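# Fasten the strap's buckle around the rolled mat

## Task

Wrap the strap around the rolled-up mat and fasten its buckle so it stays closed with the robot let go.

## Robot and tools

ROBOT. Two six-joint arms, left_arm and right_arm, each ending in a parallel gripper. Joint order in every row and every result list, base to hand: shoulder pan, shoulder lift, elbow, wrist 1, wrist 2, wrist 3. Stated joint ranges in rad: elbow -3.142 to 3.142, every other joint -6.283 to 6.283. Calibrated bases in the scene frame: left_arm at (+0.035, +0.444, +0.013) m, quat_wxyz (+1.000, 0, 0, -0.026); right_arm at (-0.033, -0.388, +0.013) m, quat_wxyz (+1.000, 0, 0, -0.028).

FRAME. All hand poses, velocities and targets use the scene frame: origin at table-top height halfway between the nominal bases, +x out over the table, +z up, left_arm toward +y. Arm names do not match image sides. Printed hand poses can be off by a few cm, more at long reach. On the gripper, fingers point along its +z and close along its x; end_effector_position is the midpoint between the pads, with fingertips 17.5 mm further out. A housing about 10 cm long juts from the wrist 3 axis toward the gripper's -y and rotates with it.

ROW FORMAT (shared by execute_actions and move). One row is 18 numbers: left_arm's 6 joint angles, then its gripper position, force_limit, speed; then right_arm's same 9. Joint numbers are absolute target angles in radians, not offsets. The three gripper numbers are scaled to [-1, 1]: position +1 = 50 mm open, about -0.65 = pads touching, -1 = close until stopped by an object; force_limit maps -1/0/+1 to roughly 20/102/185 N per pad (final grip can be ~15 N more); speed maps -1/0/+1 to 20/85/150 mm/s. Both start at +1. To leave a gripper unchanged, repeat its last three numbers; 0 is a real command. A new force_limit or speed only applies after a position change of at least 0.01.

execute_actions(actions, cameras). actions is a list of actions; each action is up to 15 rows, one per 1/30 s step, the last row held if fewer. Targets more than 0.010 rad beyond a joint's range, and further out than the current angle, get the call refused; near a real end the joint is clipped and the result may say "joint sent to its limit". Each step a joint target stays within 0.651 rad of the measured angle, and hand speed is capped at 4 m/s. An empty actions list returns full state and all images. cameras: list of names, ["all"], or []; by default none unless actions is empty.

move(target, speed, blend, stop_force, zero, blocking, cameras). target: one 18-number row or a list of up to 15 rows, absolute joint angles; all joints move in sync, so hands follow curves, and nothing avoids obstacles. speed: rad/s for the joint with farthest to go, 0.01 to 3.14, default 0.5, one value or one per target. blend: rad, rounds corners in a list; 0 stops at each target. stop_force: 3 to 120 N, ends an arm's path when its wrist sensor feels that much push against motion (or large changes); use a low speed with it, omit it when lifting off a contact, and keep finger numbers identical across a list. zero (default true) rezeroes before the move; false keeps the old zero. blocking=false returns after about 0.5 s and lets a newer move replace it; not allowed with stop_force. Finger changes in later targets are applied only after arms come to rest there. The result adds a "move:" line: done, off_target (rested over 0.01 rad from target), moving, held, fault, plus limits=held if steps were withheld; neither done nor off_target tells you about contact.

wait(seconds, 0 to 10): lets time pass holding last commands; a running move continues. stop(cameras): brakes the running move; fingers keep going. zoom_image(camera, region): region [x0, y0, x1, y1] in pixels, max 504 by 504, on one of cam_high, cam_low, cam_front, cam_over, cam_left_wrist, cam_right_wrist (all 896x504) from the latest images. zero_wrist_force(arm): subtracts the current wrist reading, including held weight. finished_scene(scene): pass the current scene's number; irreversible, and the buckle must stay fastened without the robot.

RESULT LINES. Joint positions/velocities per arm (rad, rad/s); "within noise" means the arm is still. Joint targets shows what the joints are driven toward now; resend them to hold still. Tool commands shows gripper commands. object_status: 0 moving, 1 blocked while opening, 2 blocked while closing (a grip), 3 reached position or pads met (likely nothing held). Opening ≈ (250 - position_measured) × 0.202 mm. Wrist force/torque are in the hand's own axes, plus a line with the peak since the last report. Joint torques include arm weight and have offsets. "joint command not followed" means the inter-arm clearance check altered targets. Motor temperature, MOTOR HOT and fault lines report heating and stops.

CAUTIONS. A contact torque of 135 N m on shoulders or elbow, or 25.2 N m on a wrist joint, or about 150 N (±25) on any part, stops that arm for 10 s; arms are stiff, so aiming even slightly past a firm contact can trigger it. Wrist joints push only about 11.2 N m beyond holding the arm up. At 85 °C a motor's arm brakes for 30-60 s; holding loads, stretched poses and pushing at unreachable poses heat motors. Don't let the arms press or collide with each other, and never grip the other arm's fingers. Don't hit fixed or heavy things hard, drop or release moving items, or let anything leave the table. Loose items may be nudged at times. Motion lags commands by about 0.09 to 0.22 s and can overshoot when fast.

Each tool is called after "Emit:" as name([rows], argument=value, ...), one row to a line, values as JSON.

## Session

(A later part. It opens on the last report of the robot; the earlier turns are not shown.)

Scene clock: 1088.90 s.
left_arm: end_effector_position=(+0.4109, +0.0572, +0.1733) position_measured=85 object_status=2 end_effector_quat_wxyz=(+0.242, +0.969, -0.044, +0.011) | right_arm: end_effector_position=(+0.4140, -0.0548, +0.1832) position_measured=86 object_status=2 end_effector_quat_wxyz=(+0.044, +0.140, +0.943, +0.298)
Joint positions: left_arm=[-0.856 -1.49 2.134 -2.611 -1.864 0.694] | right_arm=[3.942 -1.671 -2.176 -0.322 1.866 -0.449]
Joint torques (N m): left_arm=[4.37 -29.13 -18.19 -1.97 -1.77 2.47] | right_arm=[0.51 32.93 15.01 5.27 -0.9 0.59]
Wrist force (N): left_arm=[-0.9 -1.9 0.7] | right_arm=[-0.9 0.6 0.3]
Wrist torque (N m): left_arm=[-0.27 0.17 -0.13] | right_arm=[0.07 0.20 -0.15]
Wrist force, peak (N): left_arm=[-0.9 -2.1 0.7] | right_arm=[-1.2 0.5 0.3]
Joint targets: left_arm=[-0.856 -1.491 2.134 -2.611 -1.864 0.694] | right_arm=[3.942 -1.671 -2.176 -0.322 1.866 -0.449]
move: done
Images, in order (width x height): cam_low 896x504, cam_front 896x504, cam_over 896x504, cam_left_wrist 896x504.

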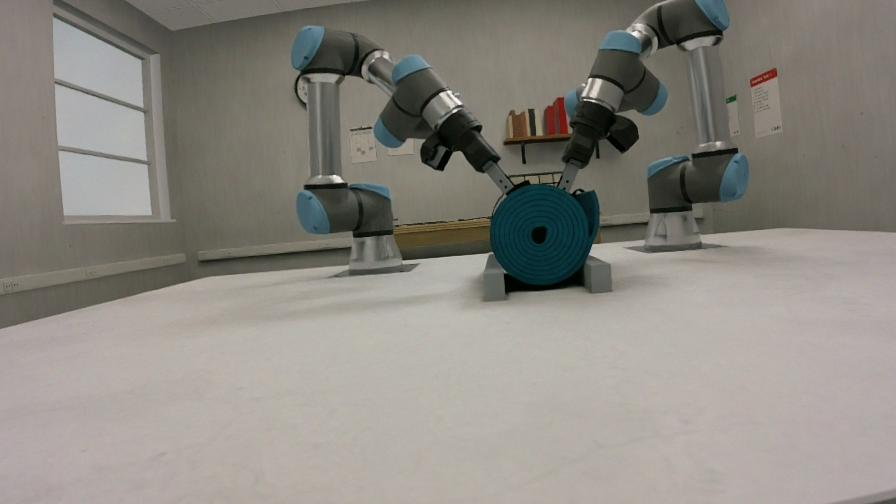

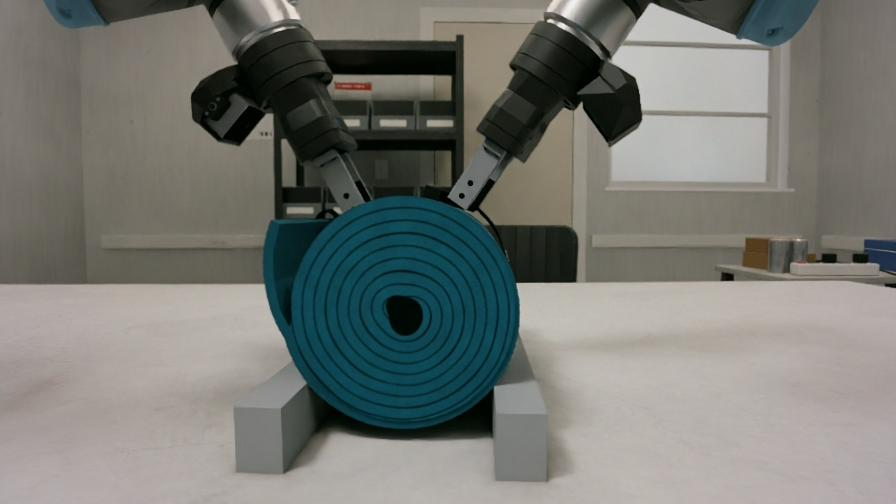

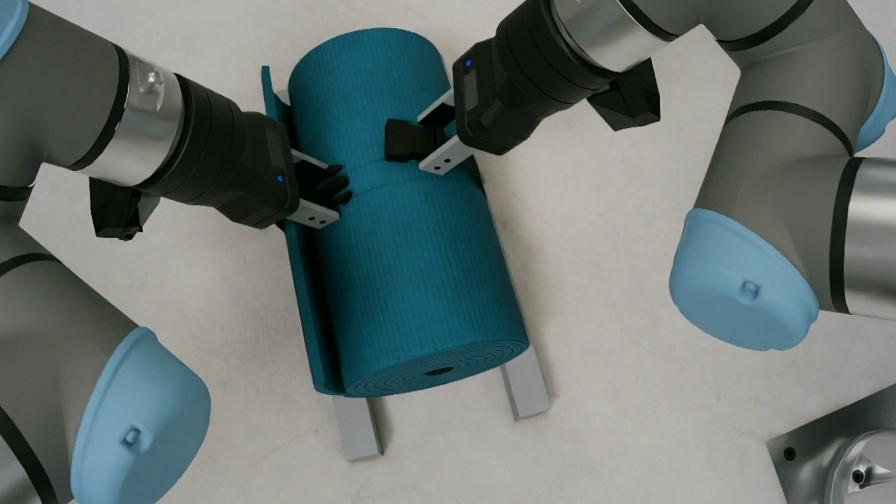

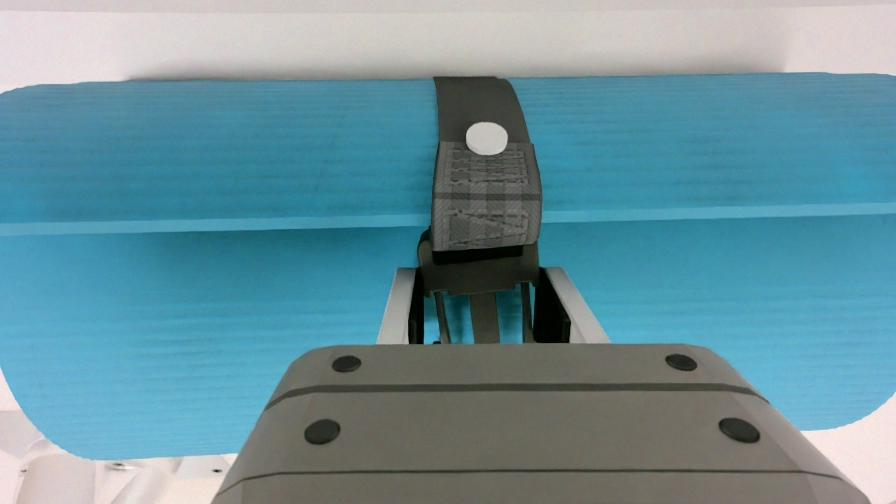

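Emit:
move([
  [-0.8649, -1.4768, 2.1289, -2.6223, -1.8604, 0.6857, -1, -0.9, -1, 3.942, -1.671, -2.176, -0.322, 1.866, -0.449, -1, -0.5, -1],
], speed=0.05, stop_force=8, cameras=["cam_left_wrist", "cam_low"])

Emit:
zoom_image(camera="cam_left_wrist", region=[340, 130, 640, 360])

Emit:
zoom_image(camera="cam_low", region=[470, 130, 630, 230])

Scene clock: 1108.13 s.
left_arm: end_effector_position=(+0.4109, +0.0536, +0.1716) position_measured=85 object_status=2 end_effector_quat_wxyz=(+0.242, +0.969, -0.044, +0.011) | right_arm: end_effector_position=(+0.4140, -0.0548, +0.1832) position_measured=86 object_status=2 end_effector_quat_wxyz=(+0.044, +0.140, +0.943, +0.298)
Joint positions: left_arm=[-0.861 -1.482 2.131 -2.618 -1.862 0.689] | right_arm=[3.942 -1.671 -2.176 -0.322 1.866 -0.449]
Joint torques (N m): left_arm=[8.23 -34.34 -13.38 -1.06 -2.49 2.47] | right_arm=[0.65 32.6 14.88 5.14 -1 0.68]
Wrist force (N): left_arm=[-0.2 -2.6 -3.3] | right_arm=[-0.9 0.5 0.3]
Wrist torque (N m): left_arm=[-0.26 0.13 -0.06] | right_arm=[0.05 0.19 -0.16]
Wrist force, peak (N): left_arm=[-0.3 -8.4 -9.6] | right_arm=[-1.0 0.7 0.4]
Joint targets: left_arm=[-0.861 -1.483 2.131 -2.618 -1.862 0.689] | right_arm=[3.942 -1.671 -2.176 -0.322 1.866 -0.449]
move: contact (left_arm)
Images, in order (width x height): cam_low 896x504, cam_left_wrist 896x504.

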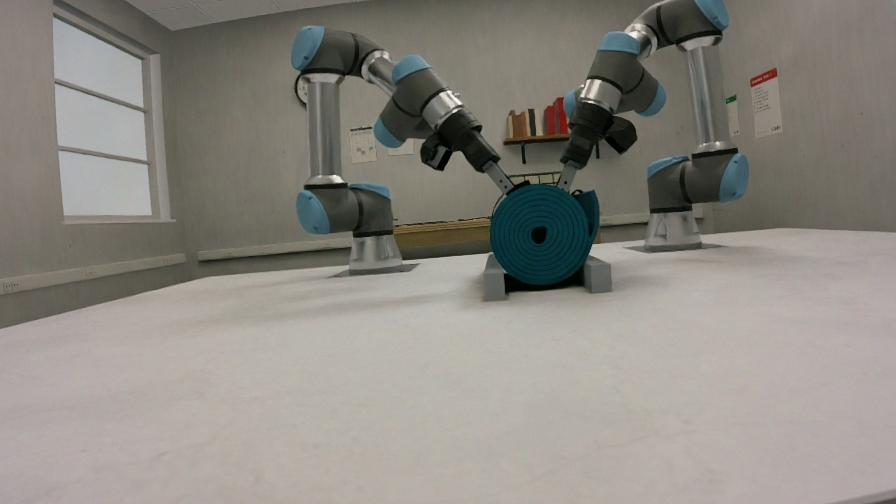

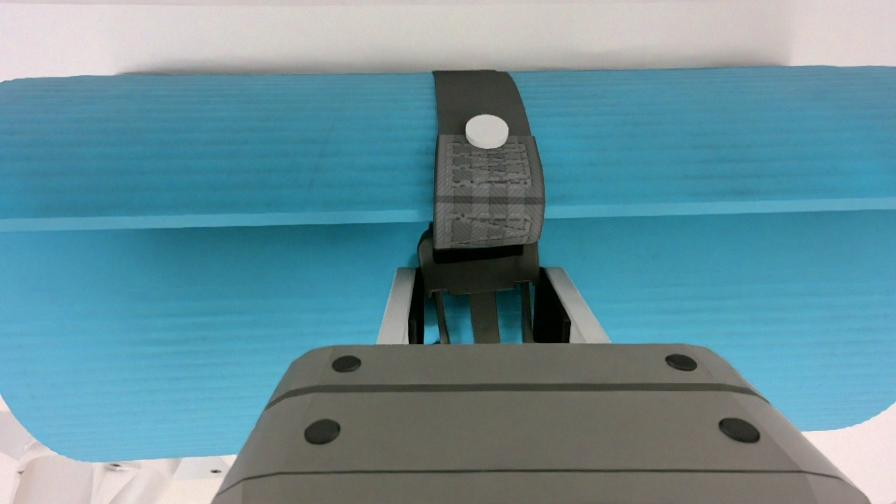

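Scaled by 1.680.

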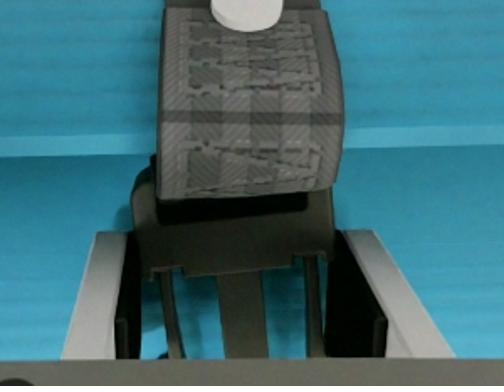

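Scaled by 3.150.

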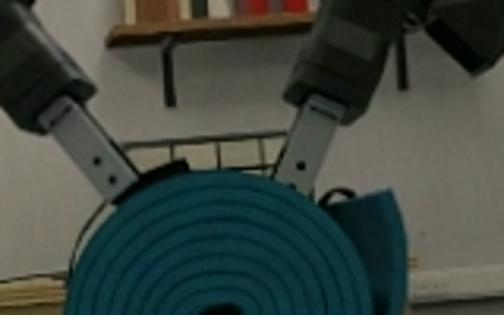

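Emit:
execute_actions([
  [[-0.861, -1.4829, 2.131, -2.618, -1.8619, 0.689, 0.67, -0.9, -1, 3.942, -1.671, -2.176, -0.322, 1.866, -0.449, -1, -0.5, -1]],
], cameras=["cam_left_wrist", "cam_low", "cam_over"])

Emit:
zoom_image(camera="cam_left_wrist", region=[340, 130, 640, 360])

Emit:
zoom_image(camera="cam_low", region=[470, 130, 630, 230])

Scene clock: 1112.33 s.
left_arm: end_effector_position=(+0.4110, +0.0537, +0.1719) position_measured=52 object_status=3 end_effector_quat_wxyz=(+0.242, +0.969, -0.044, +0.011) | right_arm: end_effector_position=(+0.4140, -0.0548, +0.1832) position_measured=86 object_status=2 end_effector_quat_wxyz=(+0.044, +0.140, +0.943, +0.298)
Joint positions: left_arm=[-0.861 -1.483 2.131 -2.618 -1.862 0.689] | right_arm=[3.942 -1.671 -2.176 -0.322 1.866 -0.449]
Joint torques (N m): left_arm=[3.69 -30.37 -16.84 -6.12 -2.1 -1.88] | right_arm=[0.45 32.68 15.18 5.17 -1.01 0.64]
Wrist force (N): left_arm=[-0.9 -1.9 0.5] | right_arm=[-0.8 0.6 0.2]
Wrist torque (N m): left_arm=[-0.28 0.17 -0.07] | right_arm=[0.06 0.19 -0.15]
Wrist force, peak (N): left_arm=[0.0 -2.7 -3.6] | right_arm=[-1.1 0.6 0.3]
Joint targets: left_arm=[-0.861 -1.483 2.131 -2.618 -1.862 0.689] | right_arm=[3.942 -1.671 -2.176 -0.322 1.866 -0.449]
Images, in order (width x height): cam_low 896x504, cam_over 896x504, cam_left_wrist 896x504.

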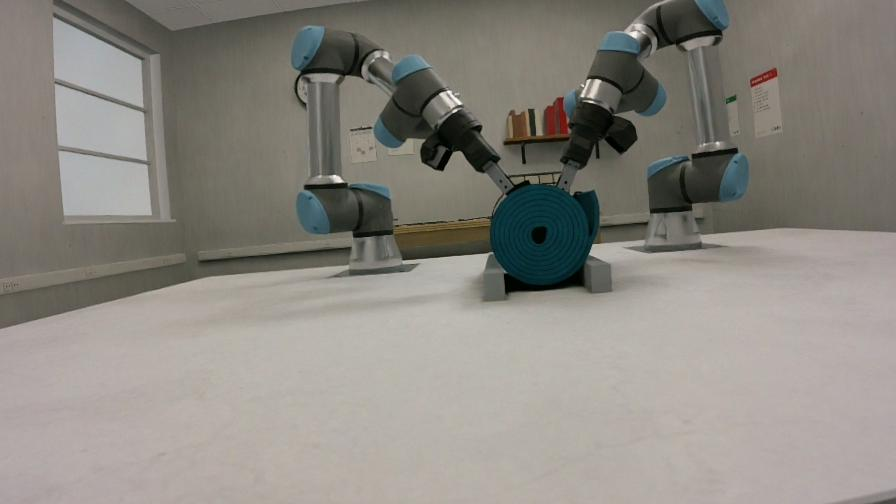

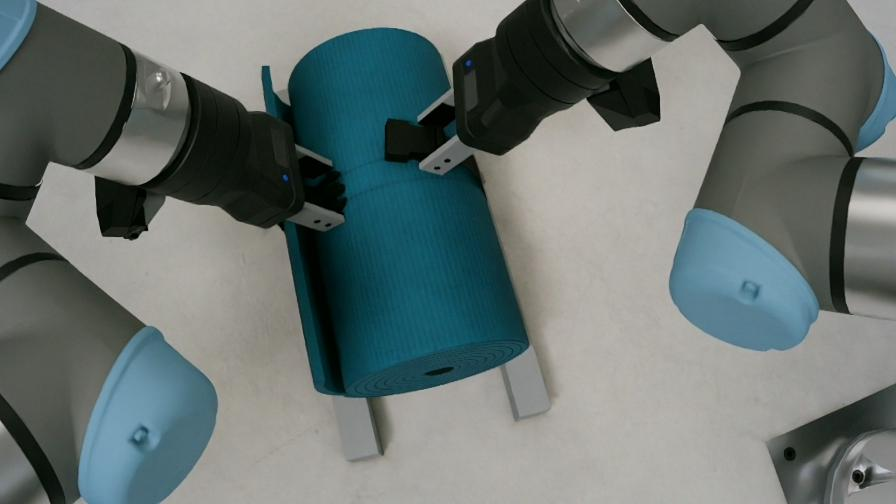

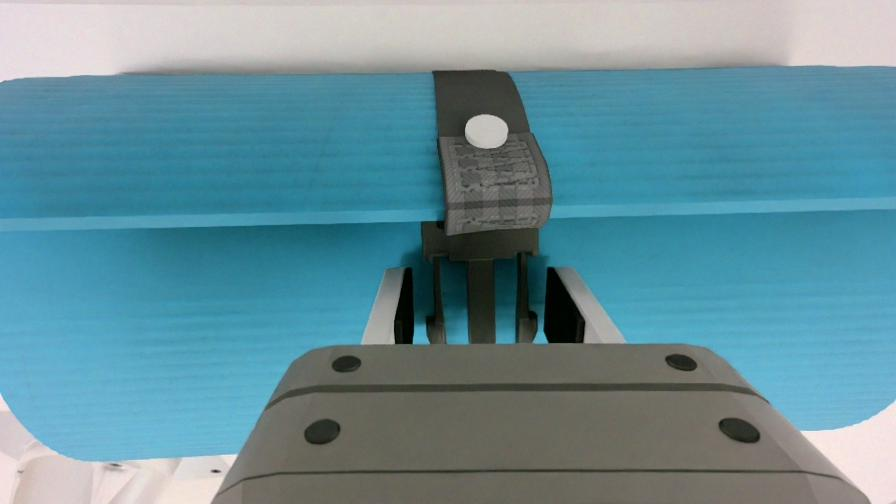

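Scaled by 1.680.

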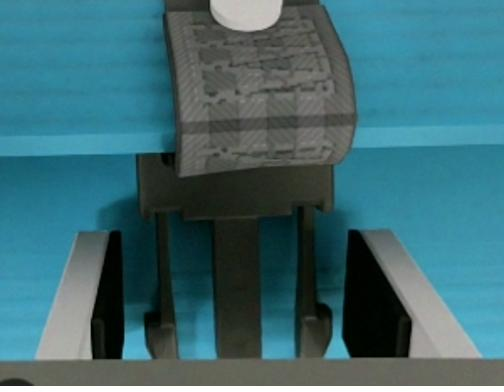

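Scaled by 3.150.

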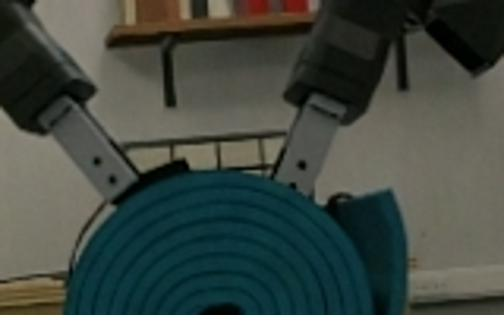

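Emit:
move([
  [-0.8271, -1.485, 2.1716, -2.6461, -1.8749, 0.7219, 0.67, -0.9, -1, 3.942, -1.671, -2.176, -0.322, 1.866, -0.449, -1, -0.5, -1],
], speed=0.04, stop_force=8, cameras=["cam_left_wrist", "cam_low", "cam_over", "cam_front"])

Emit:
zoom_image(camera="cam_left_wrist", region=[340, 130, 640, 360])

Emit:
zoom_image(camera="cam_low", region=[470, 130, 630, 230])

Scene clock: 1140.07 s.
left_arm: end_effector_position=(+0.4135, +0.0743, +0.1590) position_measured=52 object_status=3 end_effector_quat_wxyz=(+0.242, +0.969, -0.044, +0.011) | right_arm: end_effector_position=(+0.4140, -0.0548, +0.1832) position_measured=86 object_status=2 end_effector_quat_wxyz=(+0.044, +0.140, +0.943, +0.298)
Joint positions: left_arm=[-0.827 -1.485 2.172 -2.646 -1.875 0.722] | right_arm=[3.942 -1.671 -2.176 -0.322 1.866 -0.449]
Joint torques (N m): left_arm=[-8.38 -29.87 -28.34 -1.23 1.2 -2.66] | right_arm=[-0.05 32.44 14.96 5.18 -1.23 0.64]
Wrist force (N): left_arm=[-0.9 -1.4 0.5] | right_arm=[-1.1 0.4 0.2]
Wrist torque (N m): left_arm=[-0.27 0.16 -0.18] | right_arm=[0.03 0.22 -0.15]
Wrist force, peak (N): left_arm=[-1.0 -2.1 0.4] | right_arm=[-1.1 0.7 0.1]
Joint targets: left_arm=[-0.827 -1.485 2.172 -2.646 -1.875 0.722] | right_arm=[3.942 -1.671 -2.176 -0.322 1.866 -0.449]
move: done
Images, in order (width x height): cam_low 896x504, cam_front 896x504, cam_over 896x504, cam_left_wrist 896x504.

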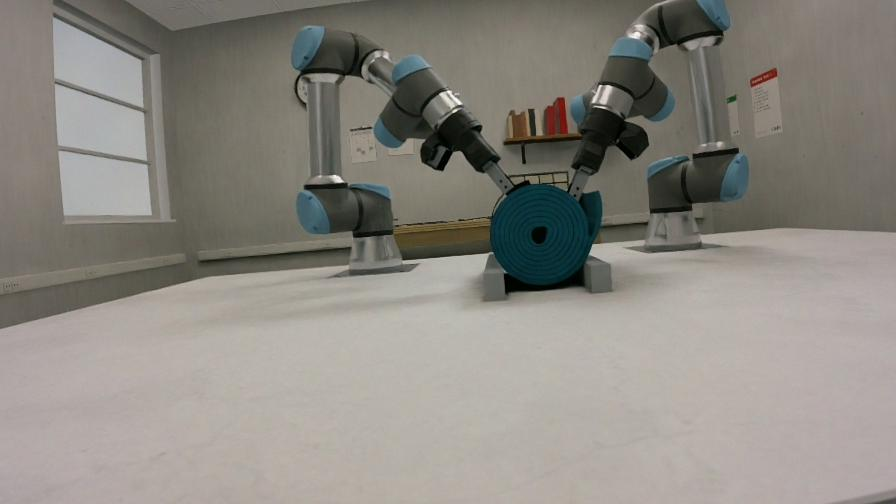

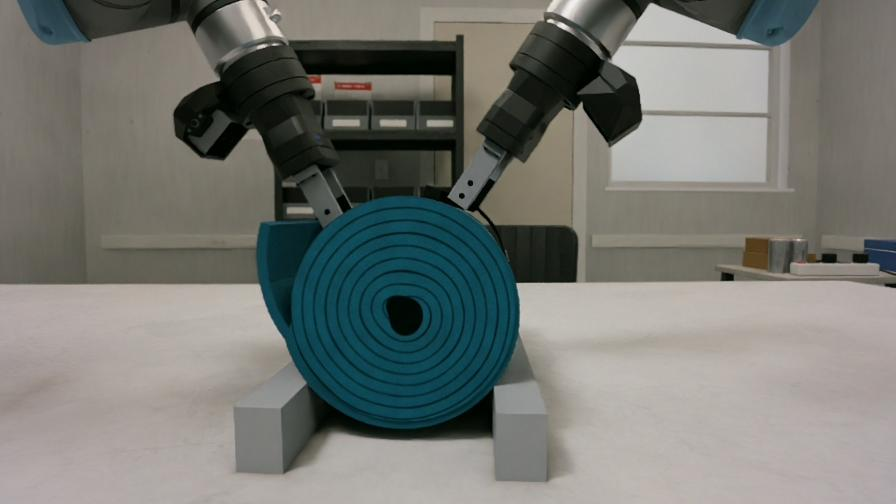

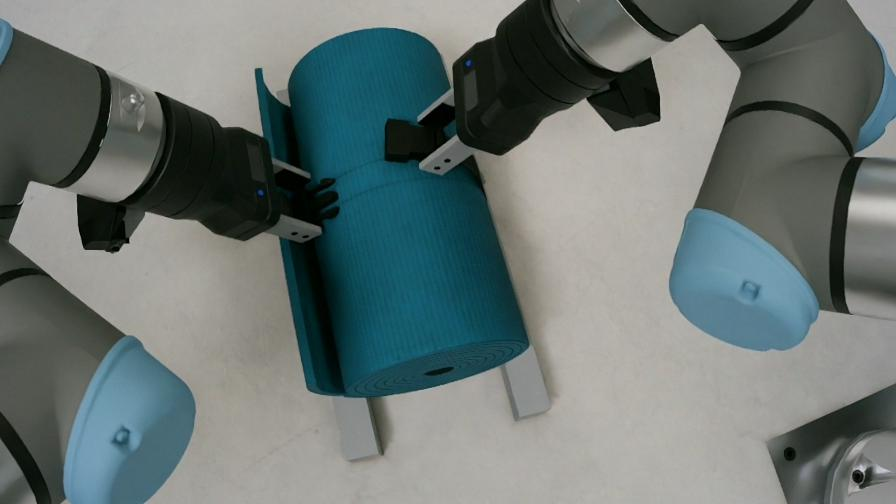

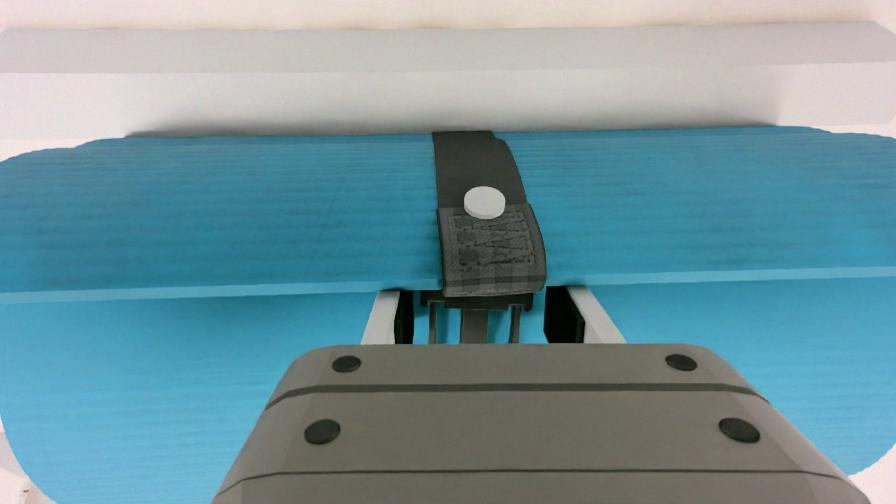

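Scaled by 1.680.

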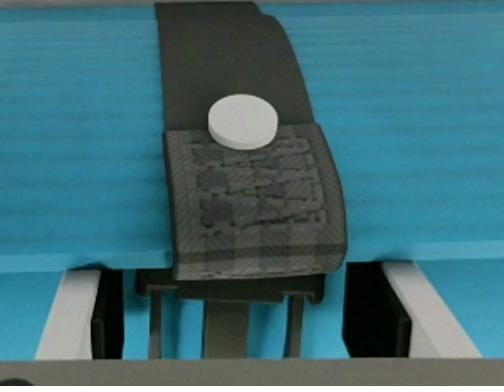

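Scaled by 3.150.

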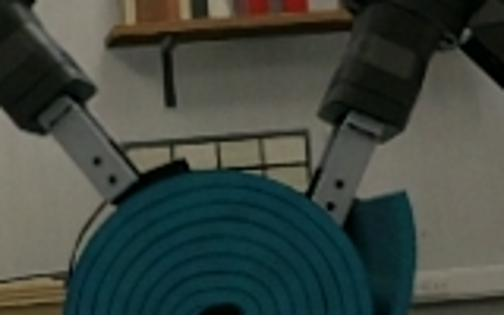

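Emit:
move([
  [-0.8241, -1.4765, 2.18, -2.6623, -1.8761, 0.7249, 0.67, -0.9, -1, 3.942, -1.671, -2.176, -0.322, 1.866, -0.449, -1, -0.5, -1],
], speed=0.03, stop_force=8, cameras=["cam_left_wrist"])

Emit:
zoom_image(camera="cam_left_wrist", region=[340, 130, 640, 360])

Emit:
execute_actions([
  [[-0.8241, -1.4765, 2.18, -2.6623, -1.8761, 0.7249, -1, -0.5, -1, 3.942, -1.671, -2.176, -0.322, 1.866, -0.449, -1, -0.5, -1]],
], cameras=["cam_left_wrist", "cam_low", "cam_over", "cam_front"])

Emit:
zoom_image(camera="cam_left_wrist", region=[340, 130, 640, 360])

Scene clock: 1156.83 s.
left_arm: end_effector_position=(+0.4139, +0.0759, +0.1536) position_measured=52 object_status=3 end_effector_quat_wxyz=(+0.242, +0.969, -0.044, +0.011) | right_arm: end_effector_position=(+0.4140, -0.0548, +0.1832) position_measured=86 object_status=2 end_effector_quat_wxyz=(+0.044, +0.140, +0.943, +0.298)
Joint positions: left_arm=[-0.824 -1.476 2.18 -2.662 -1.876 0.725] | right_arm=[3.942 -1.671 -2.176 -0.322 1.866 -0.449]
Joint torques (N m): left_arm=[-3.51 -34.16 -26.56 -1.05 -0.47 -1.54] | right_arm=[-0.02 32.57 14.82 5.18 -1.43 0.66]
Wrist force (N): left_arm=[-0.9 -1.0 -0.1] | right_arm=[-1.0 0.3 0.2]
Wrist torque (N m): left_arm=[-0.26 0.16 -0.19] | right_arm=[0.02 0.21 -0.15]
Wrist force, peak (N): left_arm=[-1.2 -1.5 0.5] | right_arm=[-1.2 0.4 0.2]
Joint targets: left_arm=[-0.824 -1.476 2.180 -2.662 -1.876 0.725] | right_arm=[3.942 -1.671 -2.176 -0.322 1.866 -0.449]
move: done
Images, in order (width x height): cam_left_wrist 896x504.

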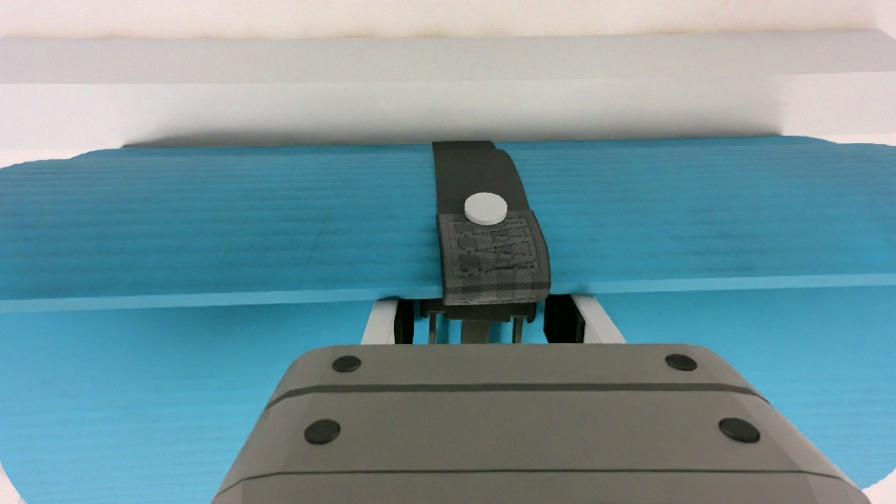

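Scaled by 1.680.

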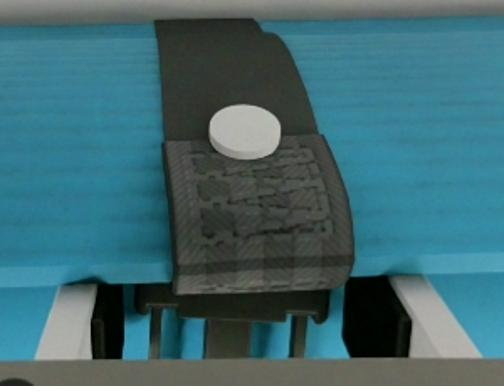

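Scene clock: 1157.53 s.
left_arm: end_effector_position=(+0.4139, +0.0759, +0.1536) position_measured=86 object_status=2 end_effector_quat_wxyz=(+0.242, +0.969, -0.044, +0.011) | right_arm: end_effector_position=(+0.4140, -0.0548, +0.1832) position_measured=86 object_status=2 end_effector_quat_wxyz=(+0.044, +0.140, +0.943, +0.298)
Joint positions: left_arm=[-0.824 -1.476 2.18 -2.662 -1.876 0.725] | right_arm=[3.942 -1.671 -2.176 -0.322 1.866 -0.449]
Joint torques (N m): left_arm=[-5.29 -33.89 -26.94 -1.7 0.73 -2.37] | right_arm=[-0.72 32.76 14.94 5.18 -1.52 0.62]
Wrist force (N): left_arm=[-1.4 -1.1 0.6] | right_arm=[-0.9 0.6 0.3]
Wrist torque (N m): left_arm=[-0.26 0.18 -0.19] | right_arm=[0.06 0.20 -0.15]
Wrist force, peak (N): left_arm=[-1.4 -1.2 0.6] | right_arm=[-1.0 0.5 0.4]
Joint targets: left_arm=[-0.824 -1.476 2.180 -2.662 -1.876 0.725] | right_arm=[3.942 -1.671 -2.176 -0.322 1.866 -0.449]
Images, in order (width x height): cam_low 896x504, cam_front 896x504, cam_over 896x504, cam_left_wrist 896x504.

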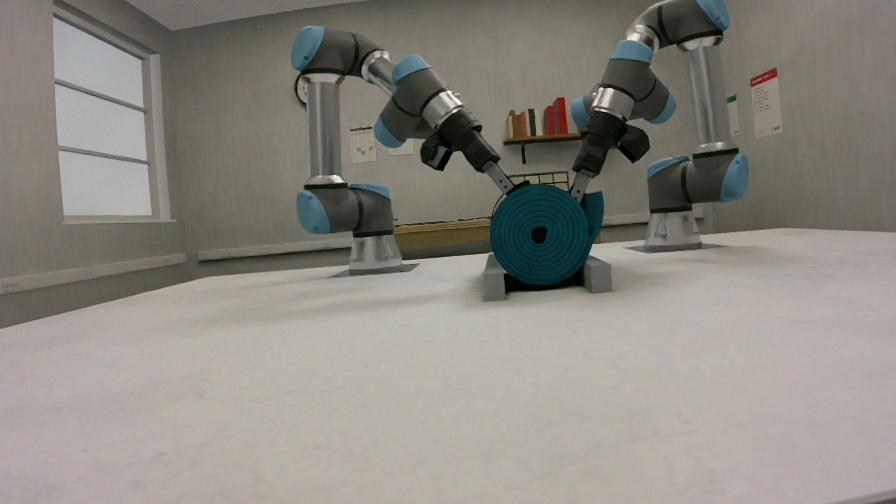

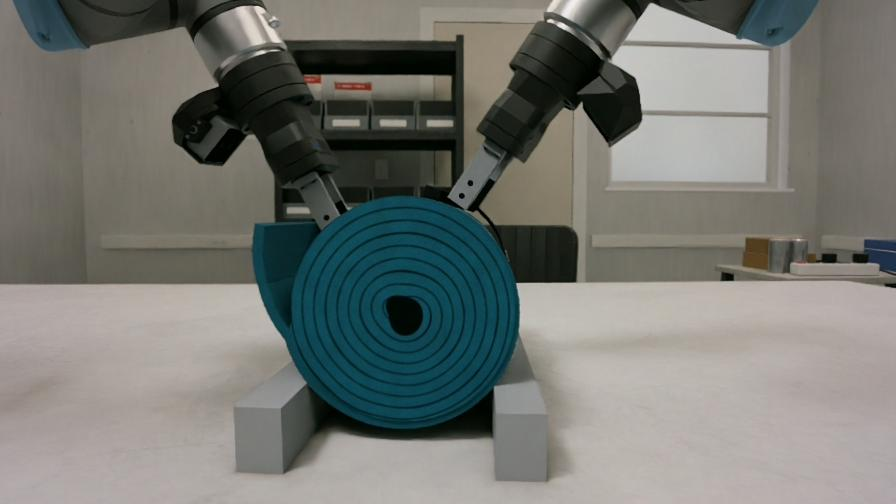

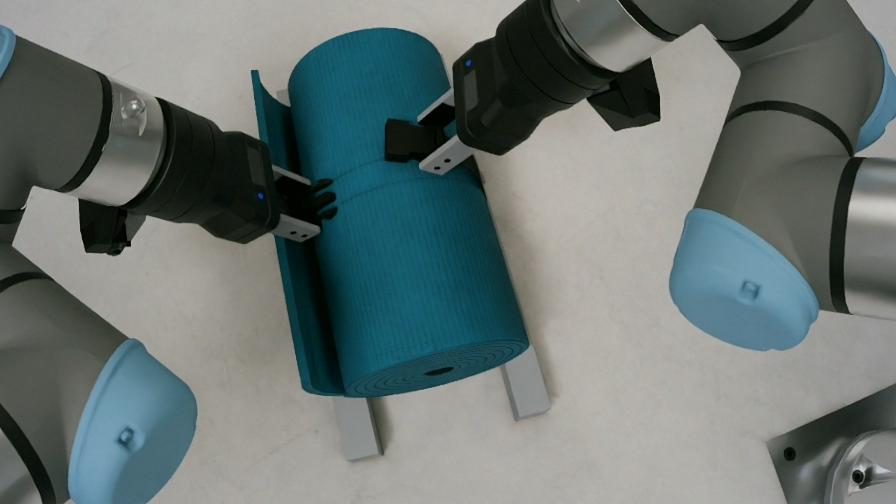

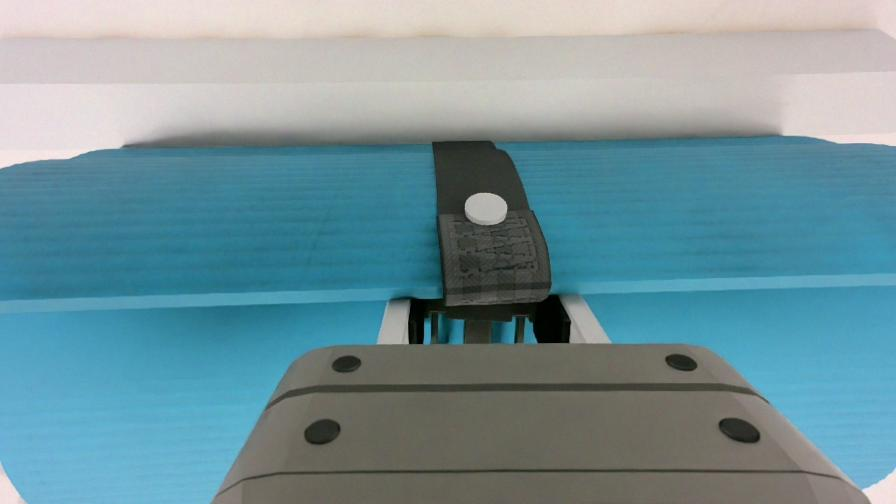

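Scaled by 1.680.

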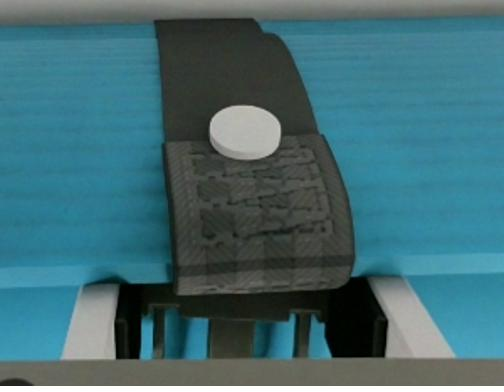

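Emit:
move([
  [-0.8541, -1.5164, 2.0998, -2.5506, -1.8646, 0.6962, -1, -0.5, -1, 3.942, -1.671, -2.176, -0.322, 1.866, -0.449, -1, -0.5, -1],
], speed=0.1, cameras=["all"])

Emit:
zoom_image(camera="cam_left_wrist", region=[340, 130, 640, 360])

Emit:
zoom_image(camera="cam_low", region=[470, 130, 630, 230])

Emit:
zoom_image(camera="cam_front", region=[240, 130, 540, 300])

Emit:
zoom_image(camera="cam_over", region=[250, 90, 500, 290])

Scene clock: 1185.90 s.
left_arm: end_effector_position=(+0.4131, +0.0559, +0.1934) position_measured=86 object_status=2 end_effector_quat_wxyz=(+0.242, +0.969, -0.044, +0.011) end_effector_velocity=(+0.000, +0.000, -0.001) end_effector_angular_velocity=(-0.002, -0.002, +0.001) | right_arm: end_effector_position=(+0.4140, -0.0548, +0.1832) position_measured=86 object_status=2 end_effector_quat_wxyz=(+0.044, +0.140, +0.943, +0.298)
Joint positions: left_arm=[-0.854 -1.517 2.1 -2.55 -1.865 0.696] | right_arm=[3.942 -1.671 -2.176 -0.322 1.866 -0.449]
Joint velocities: left_arm=[0 0.001 0.002 -0.006 0 0] | right_arm=[within noise]
Joint torques (N m): left_arm=[8.04 -18.84 -15.36 -6.19 -0.22 0.88] | right_arm=[-1.17 32.49 14.64 5.22 -1.5 0.7]
Wrist force (N): left_arm=[-0.9 -2.0 0.5] | right_arm=[-0.9 0.5 0.3]
Wrist torque (N m): left_arm=[-0.29 0.17 -0.05] | right_arm=[0.05 0.19 -0.15]
Wrist force, peak (N): left_arm=[-1.3 -1.9 1.1] | right_arm=[-1.1 0.5 0.2]
Joint targets: left_arm=[-0.854 -1.516 2.100 -2.551 -1.865 0.696] | right_arm=[3.942 -1.671 -2.176 -0.322 1.866 -0.449]
move: done

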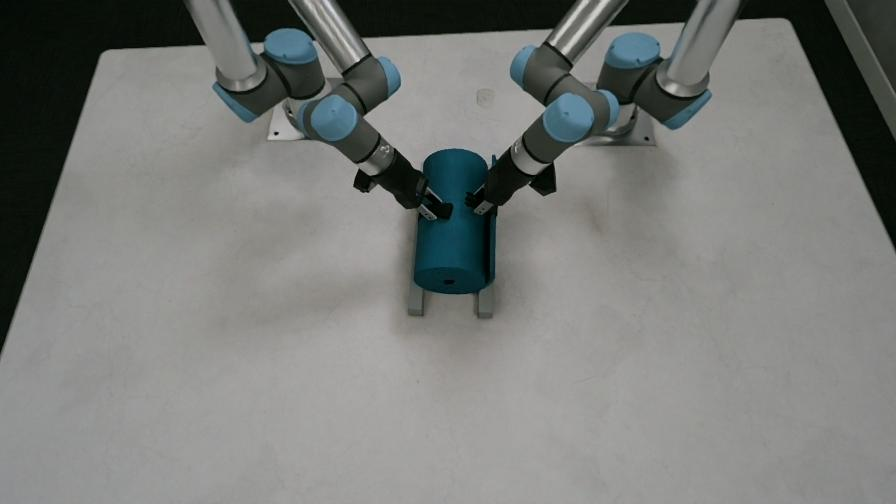

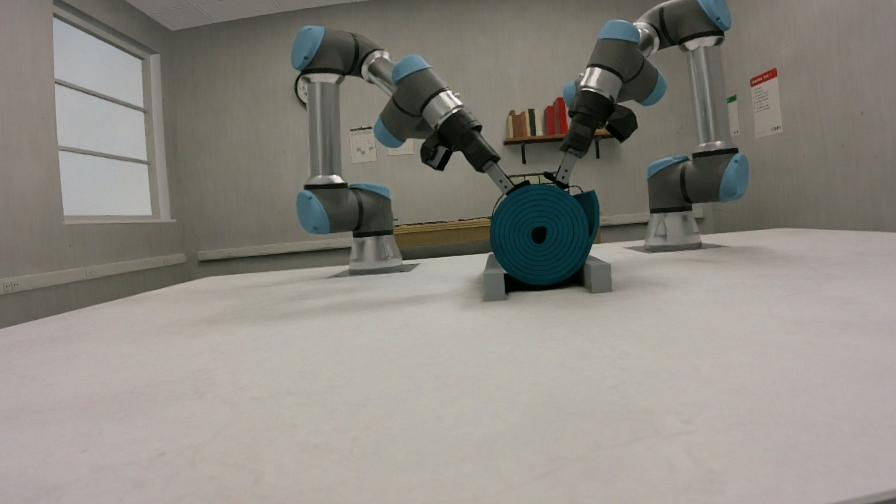

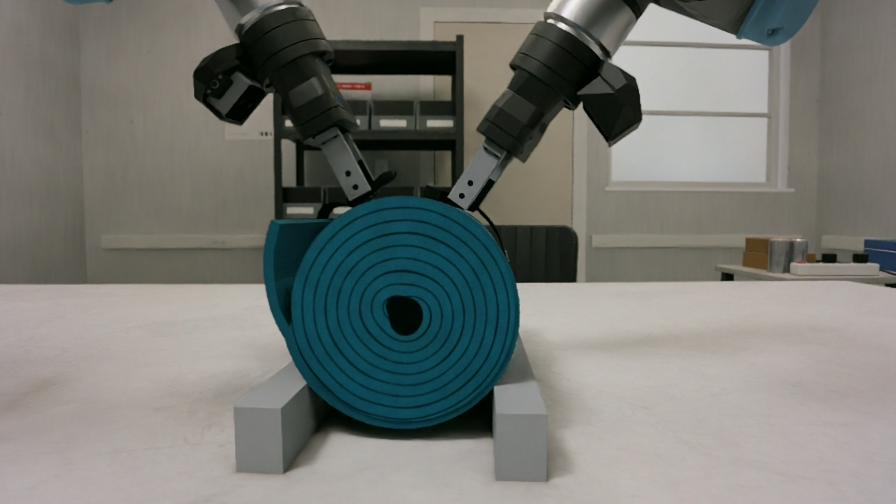

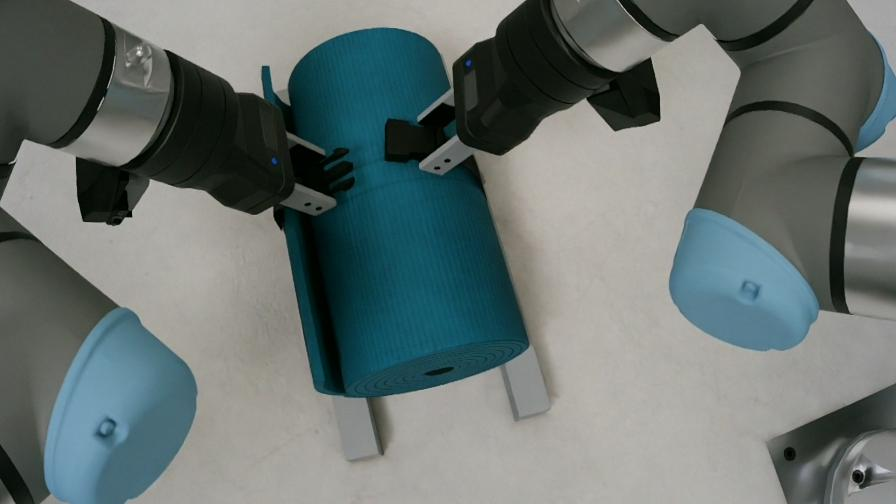

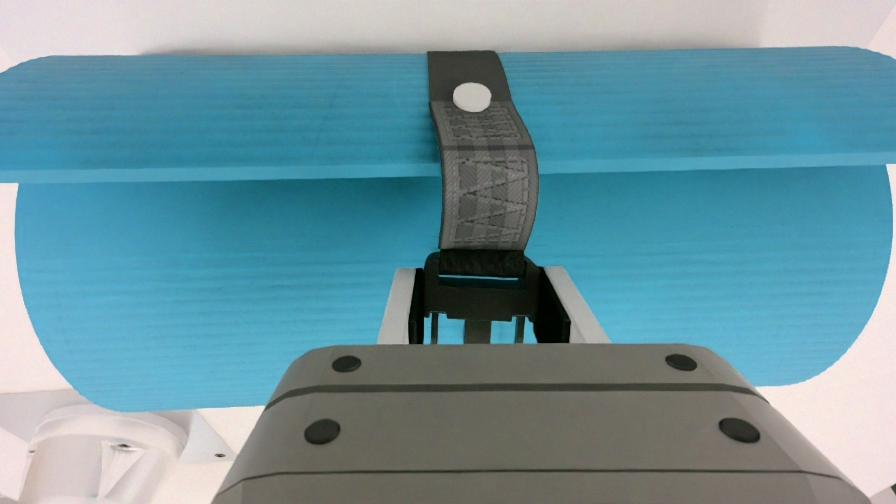

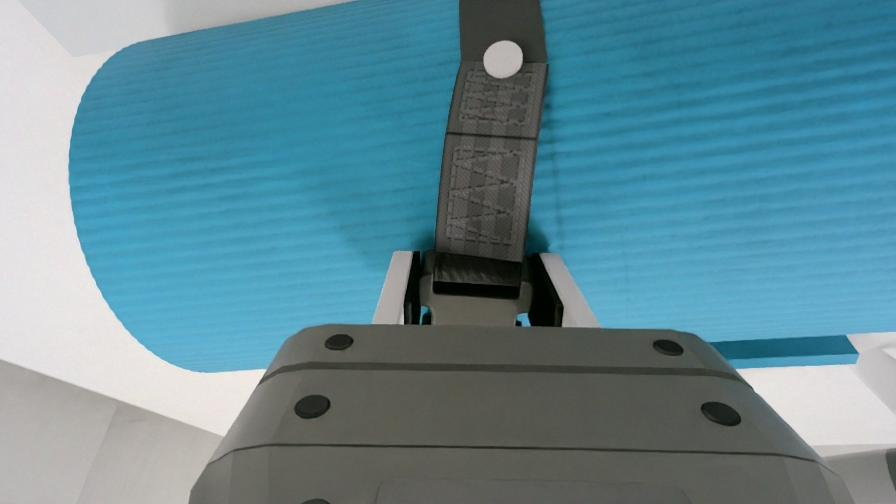

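Scaled by 1.680.

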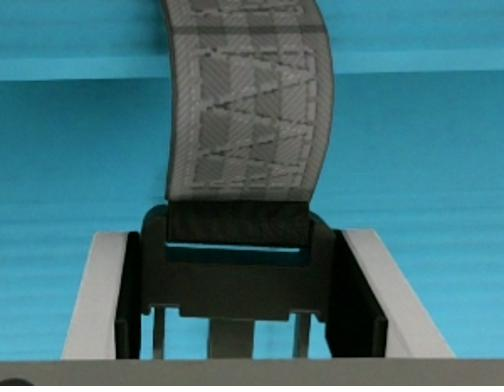

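Scaled by 3.150.

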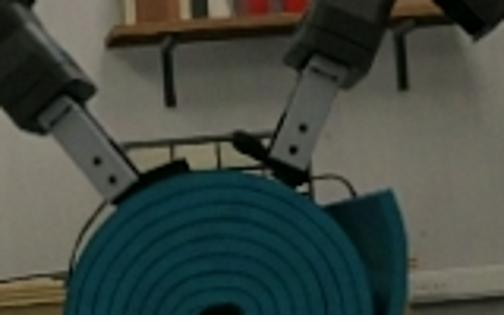

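Scaled by 1.680.

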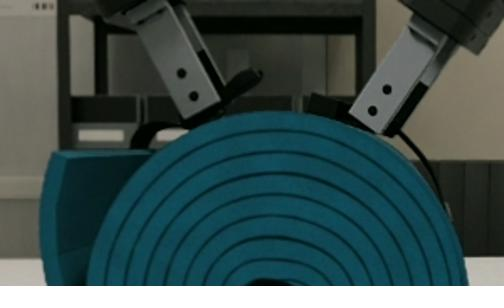

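Scaled by 2.016.

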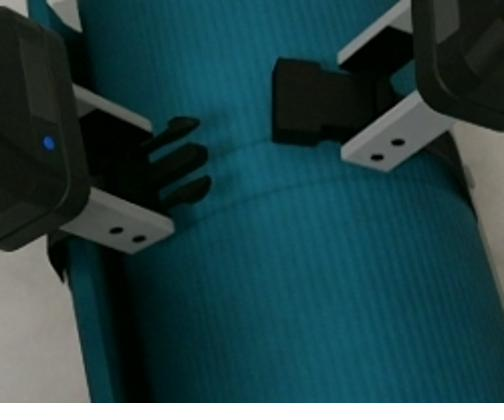

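Emit:
move([
  [-0.8541, -1.5164, 2.0998, -2.5506, -1.8646, 0.6962, -1, -0.5, -1, 3.942, -1.671, -2.176, -0.322, 1.866, -0.449, 0.8, -0.5, -1],
  [-0.8541, -1.5164, 2.0998, -2.5506, -1.8646, 0.6962, -1, -0.5, -1, 3.8525, -1.707, -2.3114, 0.0403, 2.0184, -0.4472, 0.8, -0.5, -1],
], speed=0.12, cameras=["cam_right_wrist", "cam_front"])

Emit:
zoom_image(camera="cam_right_wrist", region=[340, 130, 640, 360])

Emit:
zoom_image(camera="cam_front", region=[240, 130, 540, 300])

Scene clock: 1234.63 s.
left_arm: end_effector_position=(+0.4131, +0.0560, +0.1933) position_measured=86 object_status=2 end_effector_quat_wxyz=(+0.242, +0.969, -0.044, +0.011) | right_arm: end_effector_position=(+0.4072, -0.0765, +0.1881) position_measured=32 object_status=3 end_effector_quat_wxyz=(+0.060, +0.134, +0.904, +0.402) end_effector_velocity=(+0.000, +0.000, -0.001) end_effector_angular_velocity=(-0.003, +0.002, +0.000)
Joint positions: left_arm=[-0.854 -1.516 2.1 -2.551 -1.865 0.696] | right_arm=[3.852 -1.707 -2.312 0.04 2.019 -0.447]
Joint velocities: left_arm=[within noise] | right_arm=[0.001 0 0.002 -0.005 -0.001 0]
Joint torques (N m): left_arm=[9.61 -18.98 -15.48 -5.5 -2.15 2.32] | right_arm=[4.56 23 27.06 2.15 -2.28 1.54]
Wrist force (N): left_arm=[-1.1 -2.0 0.4] | right_arm=[-1.3 -0.1 0.2]
Wrist torque (N m): left_arm=[-0.28 0.21 -0.05] | right_arm=[-0.01 0.31 -0.32]
Wrist force, peak (N): left_arm=[-1.0 -2.2 0.6] | right_arm=[-1.5 0.2 0.3]
Joint targets: left_arm=[-0.854 -1.516 2.100 -2.551 -1.865 0.696] | right_arm=[3.853 -1.707 -2.311 0.040 2.018 -0.447]
move: done
Images, in order (width x height): cam_front 896x504, cam_right_wrist 896x504.

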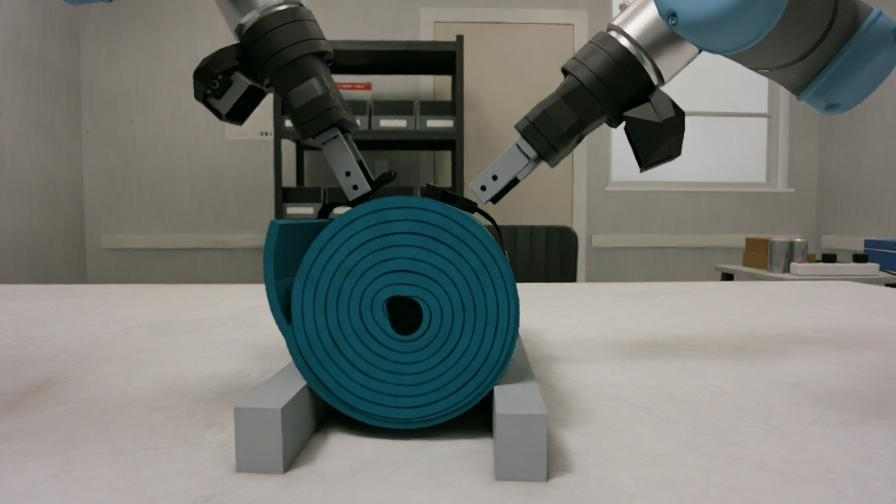

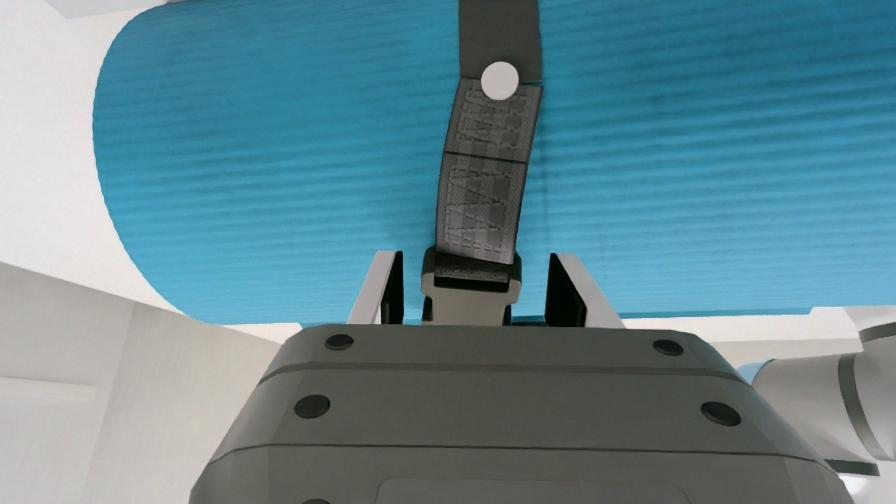

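Scaled by 1.680.

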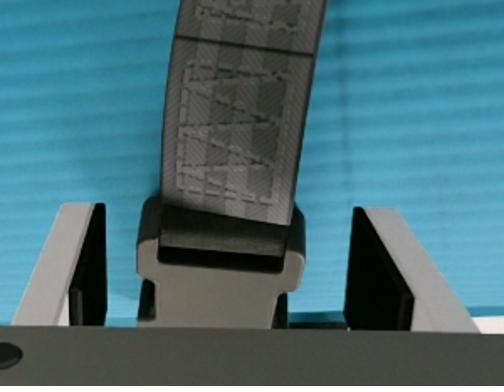

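Scaled by 1.680.

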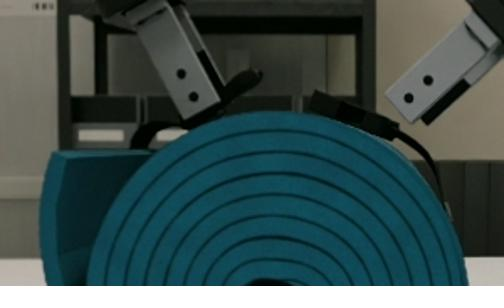

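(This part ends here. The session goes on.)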